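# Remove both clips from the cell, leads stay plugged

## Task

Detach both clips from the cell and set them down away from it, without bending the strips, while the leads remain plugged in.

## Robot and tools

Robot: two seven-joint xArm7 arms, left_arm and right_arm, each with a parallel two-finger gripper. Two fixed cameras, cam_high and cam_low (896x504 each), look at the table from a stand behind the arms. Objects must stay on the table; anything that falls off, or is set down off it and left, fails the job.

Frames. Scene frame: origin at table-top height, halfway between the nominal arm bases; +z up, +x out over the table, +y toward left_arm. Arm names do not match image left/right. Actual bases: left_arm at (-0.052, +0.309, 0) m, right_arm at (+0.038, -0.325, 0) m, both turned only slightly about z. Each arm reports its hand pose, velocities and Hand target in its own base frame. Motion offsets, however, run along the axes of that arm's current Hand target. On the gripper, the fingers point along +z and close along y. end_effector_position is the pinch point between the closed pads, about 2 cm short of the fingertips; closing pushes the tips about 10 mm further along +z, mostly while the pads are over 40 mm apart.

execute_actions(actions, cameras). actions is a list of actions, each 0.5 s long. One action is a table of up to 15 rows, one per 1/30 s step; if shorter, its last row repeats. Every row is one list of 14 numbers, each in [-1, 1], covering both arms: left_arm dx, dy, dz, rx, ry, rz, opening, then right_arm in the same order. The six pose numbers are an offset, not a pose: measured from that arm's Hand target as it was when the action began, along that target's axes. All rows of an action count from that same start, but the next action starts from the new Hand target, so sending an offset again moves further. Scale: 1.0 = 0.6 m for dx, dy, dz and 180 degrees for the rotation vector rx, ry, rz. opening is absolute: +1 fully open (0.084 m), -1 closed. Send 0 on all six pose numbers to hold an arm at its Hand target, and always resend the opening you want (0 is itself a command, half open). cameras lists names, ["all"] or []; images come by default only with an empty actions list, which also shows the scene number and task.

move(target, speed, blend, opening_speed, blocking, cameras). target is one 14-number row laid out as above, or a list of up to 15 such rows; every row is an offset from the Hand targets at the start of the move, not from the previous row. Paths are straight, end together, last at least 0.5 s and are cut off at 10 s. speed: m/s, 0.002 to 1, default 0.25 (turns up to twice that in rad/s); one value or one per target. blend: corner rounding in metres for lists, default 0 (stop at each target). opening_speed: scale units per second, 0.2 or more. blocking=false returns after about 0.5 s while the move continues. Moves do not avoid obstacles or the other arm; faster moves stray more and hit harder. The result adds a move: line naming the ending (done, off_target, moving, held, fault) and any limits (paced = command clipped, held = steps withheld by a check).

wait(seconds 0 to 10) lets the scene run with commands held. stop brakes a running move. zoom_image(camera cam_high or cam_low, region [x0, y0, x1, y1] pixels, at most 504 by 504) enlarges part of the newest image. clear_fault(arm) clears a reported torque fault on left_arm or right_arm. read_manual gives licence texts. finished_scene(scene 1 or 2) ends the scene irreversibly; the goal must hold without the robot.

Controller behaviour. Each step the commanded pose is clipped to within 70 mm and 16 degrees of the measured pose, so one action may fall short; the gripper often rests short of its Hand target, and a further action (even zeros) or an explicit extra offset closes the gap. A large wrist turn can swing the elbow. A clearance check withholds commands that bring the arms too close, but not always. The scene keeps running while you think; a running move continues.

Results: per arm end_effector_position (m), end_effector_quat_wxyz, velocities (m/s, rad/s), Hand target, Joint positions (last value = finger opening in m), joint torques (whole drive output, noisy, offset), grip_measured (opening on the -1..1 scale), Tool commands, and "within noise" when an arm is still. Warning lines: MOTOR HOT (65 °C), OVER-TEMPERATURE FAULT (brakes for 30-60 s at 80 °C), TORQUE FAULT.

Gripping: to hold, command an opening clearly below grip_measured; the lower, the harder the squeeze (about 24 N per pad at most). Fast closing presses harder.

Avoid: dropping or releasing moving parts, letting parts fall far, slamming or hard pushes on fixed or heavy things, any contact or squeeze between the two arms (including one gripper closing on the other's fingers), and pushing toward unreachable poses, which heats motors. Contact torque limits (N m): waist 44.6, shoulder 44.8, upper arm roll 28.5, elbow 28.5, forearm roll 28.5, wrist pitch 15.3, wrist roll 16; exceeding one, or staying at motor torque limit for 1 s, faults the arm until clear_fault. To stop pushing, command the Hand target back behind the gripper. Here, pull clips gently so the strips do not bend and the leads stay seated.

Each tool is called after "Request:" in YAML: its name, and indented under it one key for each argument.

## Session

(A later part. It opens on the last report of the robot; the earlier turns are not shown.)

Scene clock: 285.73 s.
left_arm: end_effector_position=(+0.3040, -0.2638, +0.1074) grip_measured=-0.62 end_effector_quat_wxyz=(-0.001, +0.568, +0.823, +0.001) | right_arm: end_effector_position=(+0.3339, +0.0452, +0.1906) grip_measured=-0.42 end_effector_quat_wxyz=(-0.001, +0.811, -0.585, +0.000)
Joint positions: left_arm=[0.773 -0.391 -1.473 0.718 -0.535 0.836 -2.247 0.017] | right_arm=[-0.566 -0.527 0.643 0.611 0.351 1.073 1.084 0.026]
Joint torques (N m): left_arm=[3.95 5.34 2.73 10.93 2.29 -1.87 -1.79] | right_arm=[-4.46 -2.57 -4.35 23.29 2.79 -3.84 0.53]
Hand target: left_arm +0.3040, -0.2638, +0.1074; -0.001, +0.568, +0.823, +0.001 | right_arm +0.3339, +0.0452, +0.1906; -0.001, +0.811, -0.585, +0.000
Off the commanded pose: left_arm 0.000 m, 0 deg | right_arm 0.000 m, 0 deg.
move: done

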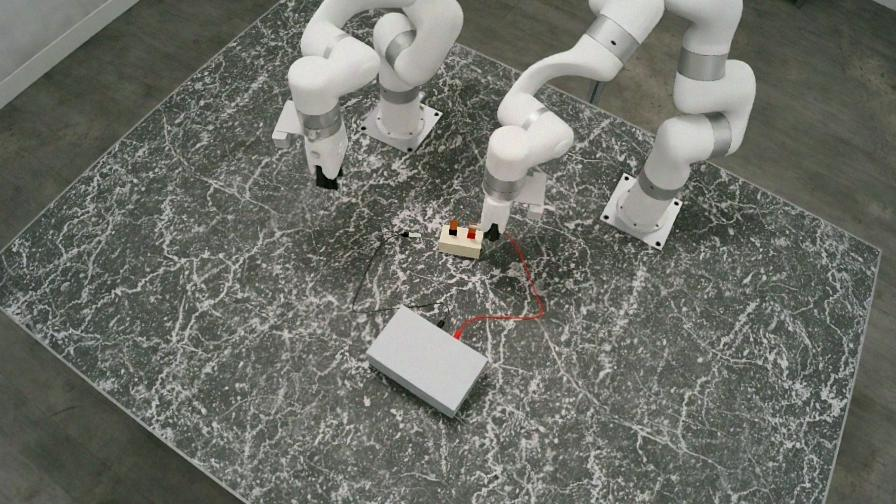

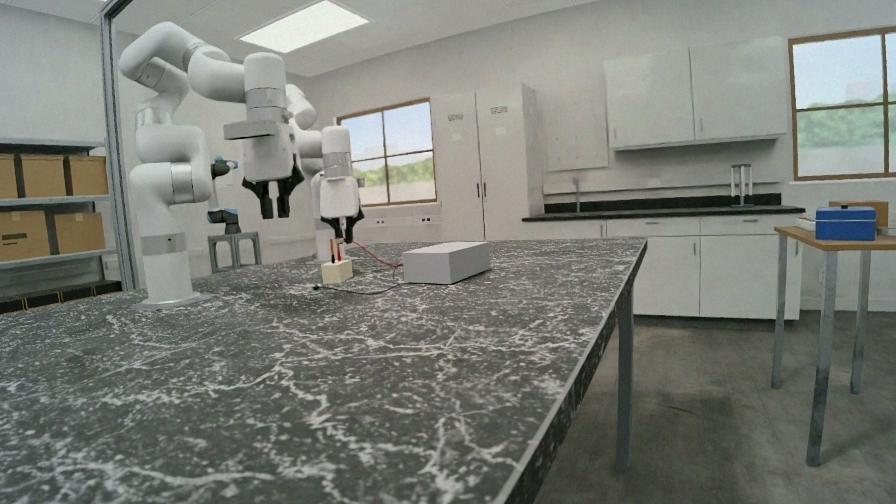

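Request:
move:
  target:
    - [0,0.004,0,0,0,0,-0.6,0,0,0,0,0,0,-0.4]
    - [0,0.004,0.002,0,0,0,-1,0,0,0,0,0,0,-0.4]
  opening_speed: 0.5
  speed: 0.05
  cameras: ["all"]

Request:
zoom_image:
  camera: "cam_low"
  region: [300, 210, 380, 290]

Request:
zoom_image:
  camera: "cam_high"
  region: [420, 180, 540, 264]

Scene clock: 298.50 s.
left_arm: end_effector_position=(+0.3063, -0.2630, +0.1062) grip_measured=-0.76 end_effector_quat_wxyz=(-0.001, +0.568, +0.823, +0.001) | right_arm: end_effector_position=(+0.3339, +0.0452, +0.1906) grip_measured=-0.42 end_effector_quat_wxyz=(-0.001, +0.811, -0.585, +0.000)
Joint positions: left_arm=[0.792 -0.386 -1.488 0.72 -0.531 0.83 -2.245 0.011] | right_arm=[-0.566 -0.527 0.643 0.611 0.351 1.073 1.084 0.026]
Joint torques (N m): left_arm=[4.2 3.73 3.37 8.13 -2.1 -2.06 -0.11] | right_arm=[-4.55 -3.3 -4.53 23.14 2.98 -4.58 0.49]
Hand target: left_arm +0.3063, -0.2630, +0.1062; -0.001, +0.568, +0.823, +0.001 | right_arm +0.3339, +0.0452, +0.1906; -0.001, +0.811, -0.585, +0.000
Off the commanded pose: left_arm 0.000 m, 0 deg | right_arm 0.000 m, 0 deg.
move: done

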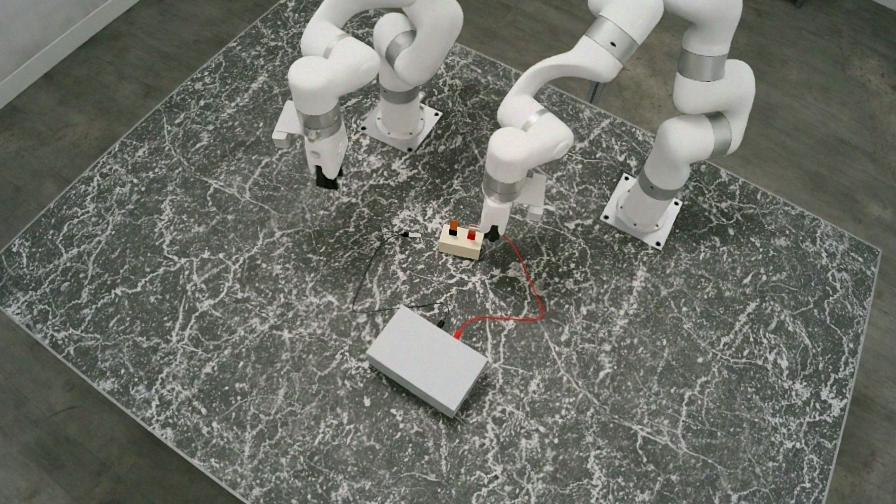

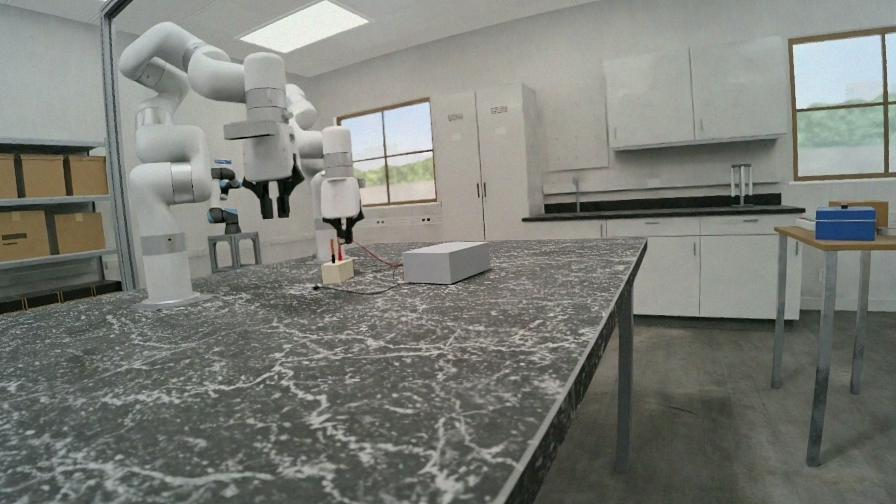

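Scaled by 6.300 from the camera's 896x504 image, which has a finer 1280x720 frame.

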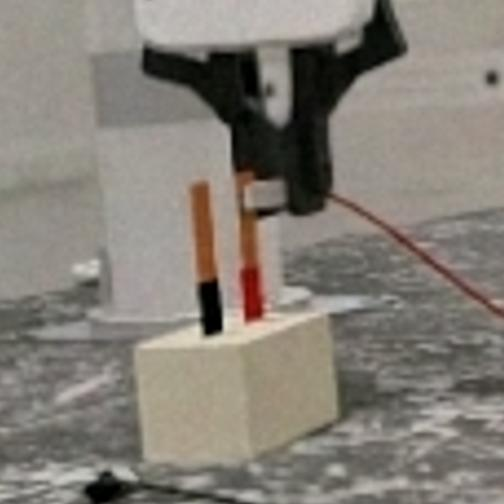

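Scaled by 4.200 from the camera's 896x504 image, which has a finer 1280x720 frame.

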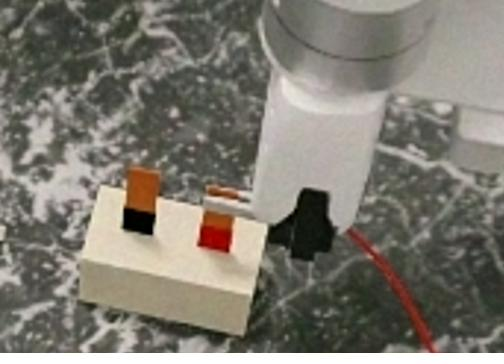

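Request:
move:
  target: [0.1,0,0,0,0,0,-1,0,0,0,0,0,0,-0.4]
  speed: 0.08
  cameras: ["all"]

Request:
zoom_image:
  camera: "cam_high"
  region: [420, 180, 540, 264]

Scene clock: 306.27 s.
left_arm: end_effector_position=(+0.2849, -0.2069, +0.1064) grip_measured=-0.76 end_effector_quat_wxyz=(-0.001, +0.568, +0.823, +0.001) | right_arm: end_effector_position=(+0.3339, +0.0452, +0.1906) grip_measured=-0.42 end_effector_quat_wxyz=(-0.001, +0.811, -0.585, +0.000)
Joint positions: left_arm=[0.545 -0.502 -1.186 0.553 -0.625 0.863 -2.087 0.011] | right_arm=[-0.566 -0.527 0.643 0.611 0.351 1.073 1.084 0.026]
Joint torques (N m): left_arm=[-4.67 -2.67 8.16 6.53 -2.28 -0.09 1.79] | right_arm=[-4.07 -3.95 -4.95 23.27 2.85 -4.71 0.32]
Hand target: left_arm +0.2849, -0.2069, +0.1064; -0.001, +0.568, +0.823, +0.001 | right_arm +0.3339, +0.0452, +0.1906; -0.001, +0.811, -0.585, +0.000
Off the commanded pose: left_arm 0.000 m, 0 deg | right_arm 0.000 m, 0 deg.
move: done

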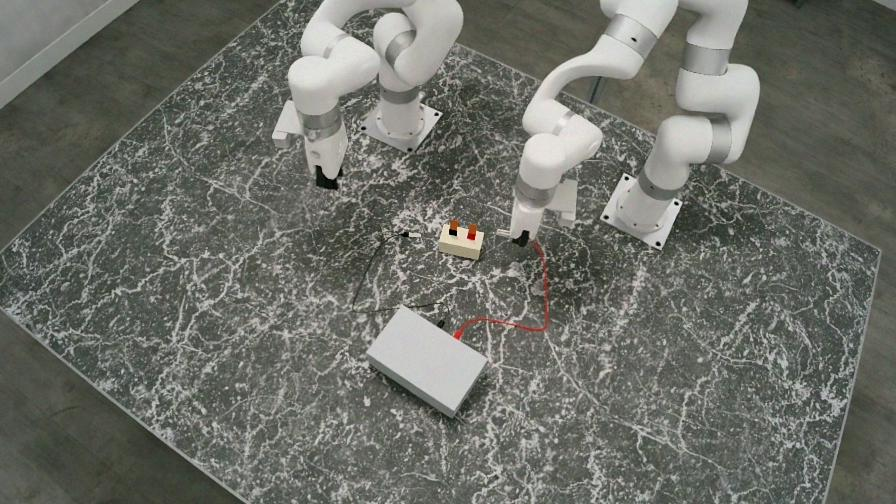

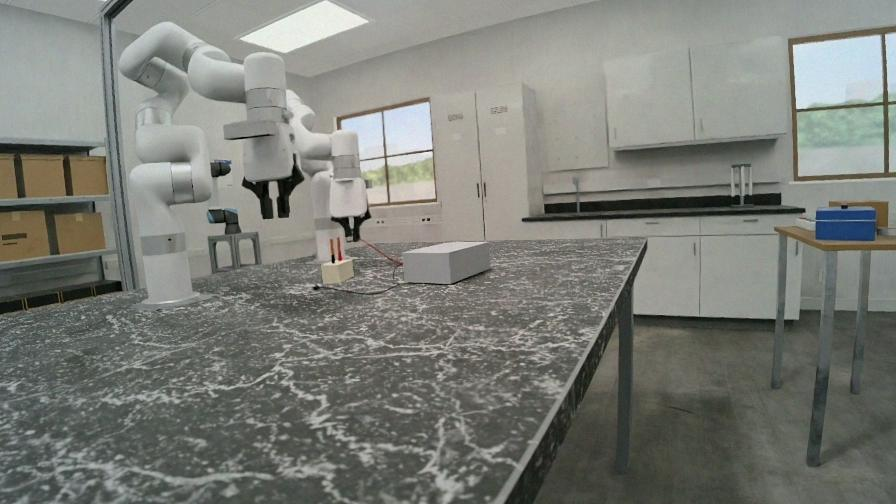

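Scaled by 4.200 from the camera's 896x504 image, which has a finer 1280x720 frame.

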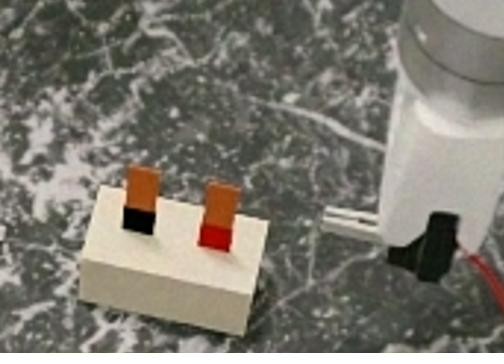

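Off. Lower it (to pinch .027), release, retreat.

Request:
move:
  target:
    - [0.02,0,0.1,0,0,0,-1,0,0,0,0,0,0,-0.4]
    - [0.02,0,0.132,0,0,0,-1,0,0,0,0,0,0,-0.4]
    - [0.02,0,0.132,0,0,0,-0.3,0,0,0,0,0,0,-0.4]
    - [0.02,0,-0.1,0,0,0,-0.3,0,0,0,0,0,0,-0.4]
  speed: [0.12,0.04,0.1,0.12]
  opening_speed: 0.6
  cameras: ["all"]

Request:
zoom_image:
  camera: "cam_high"
  region: [380, 190, 580, 350]

Scene clock: 329.30 s.
left_arm: end_effector_position=(+0.2807, -0.1958, +0.1664) grip_measured=-0.32 end_effector_quat_wxyz=(-0.001, +0.568, +0.823, +0.001) | right_arm: end_effector_position=(+0.3339, +0.0452, +0.1906) grip_measured=-0.42 end_effector_quat_wxyz=(-0.001, +0.811, -0.585, +0.000)
Joint positions: left_arm=[0.445 -0.655 -0.975 0.607 -0.599 1.098 -2.05 0.03] | right_arm=[-0.566 -0.527 0.643 0.611 0.351 1.073 1.084 0.026]
Joint torques (N m): left_arm=[-4.72 -2.78 8.97 11.27 2.31 -0.05 1.05] | right_arm=[-3.38 -5.25 -5.3 23.23 2.52 -4.62 0.04]
Hand target: left_arm +0.2807, -0.1958, +0.1664; -0.001, +0.568, +0.823, +0.001 | right_arm +0.3339, +0.0452, +0.1906; -0.001, +0.811, -0.585, +0.000
Off the commanded pose: left_arm 0.000 m, 0 deg | right_arm 0.000 m, 0 deg.
move: done

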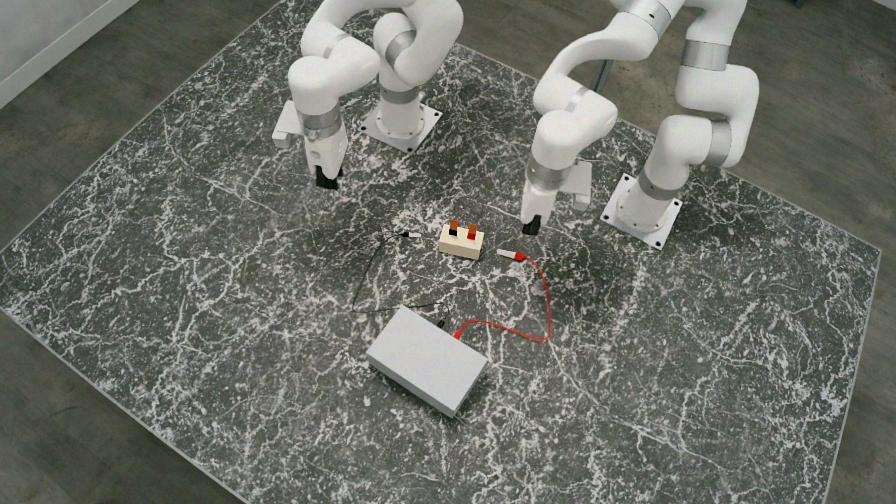

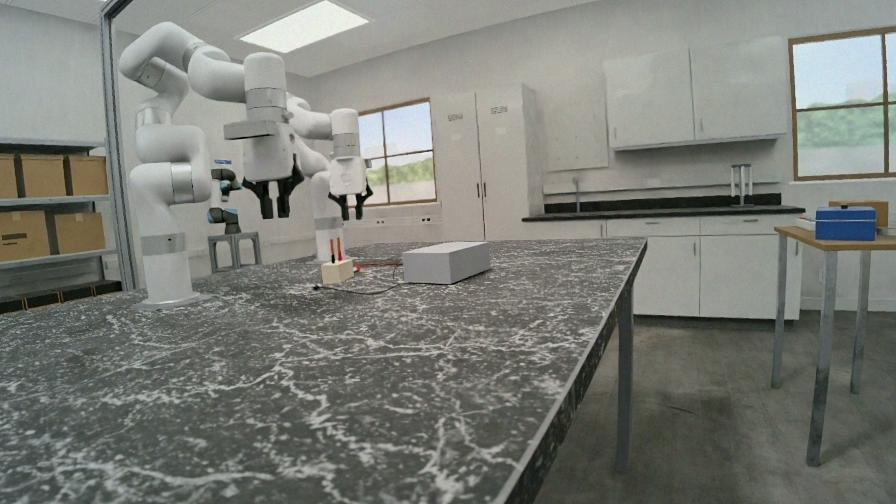

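Scaled by 2.520 from the camera's 896x504 image, which has a finer 1280x720 frame.

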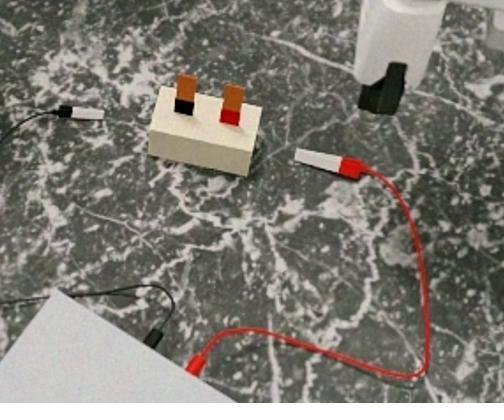

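Request:
finished_scene:
  scene: 1

The scene is finished: the task was done.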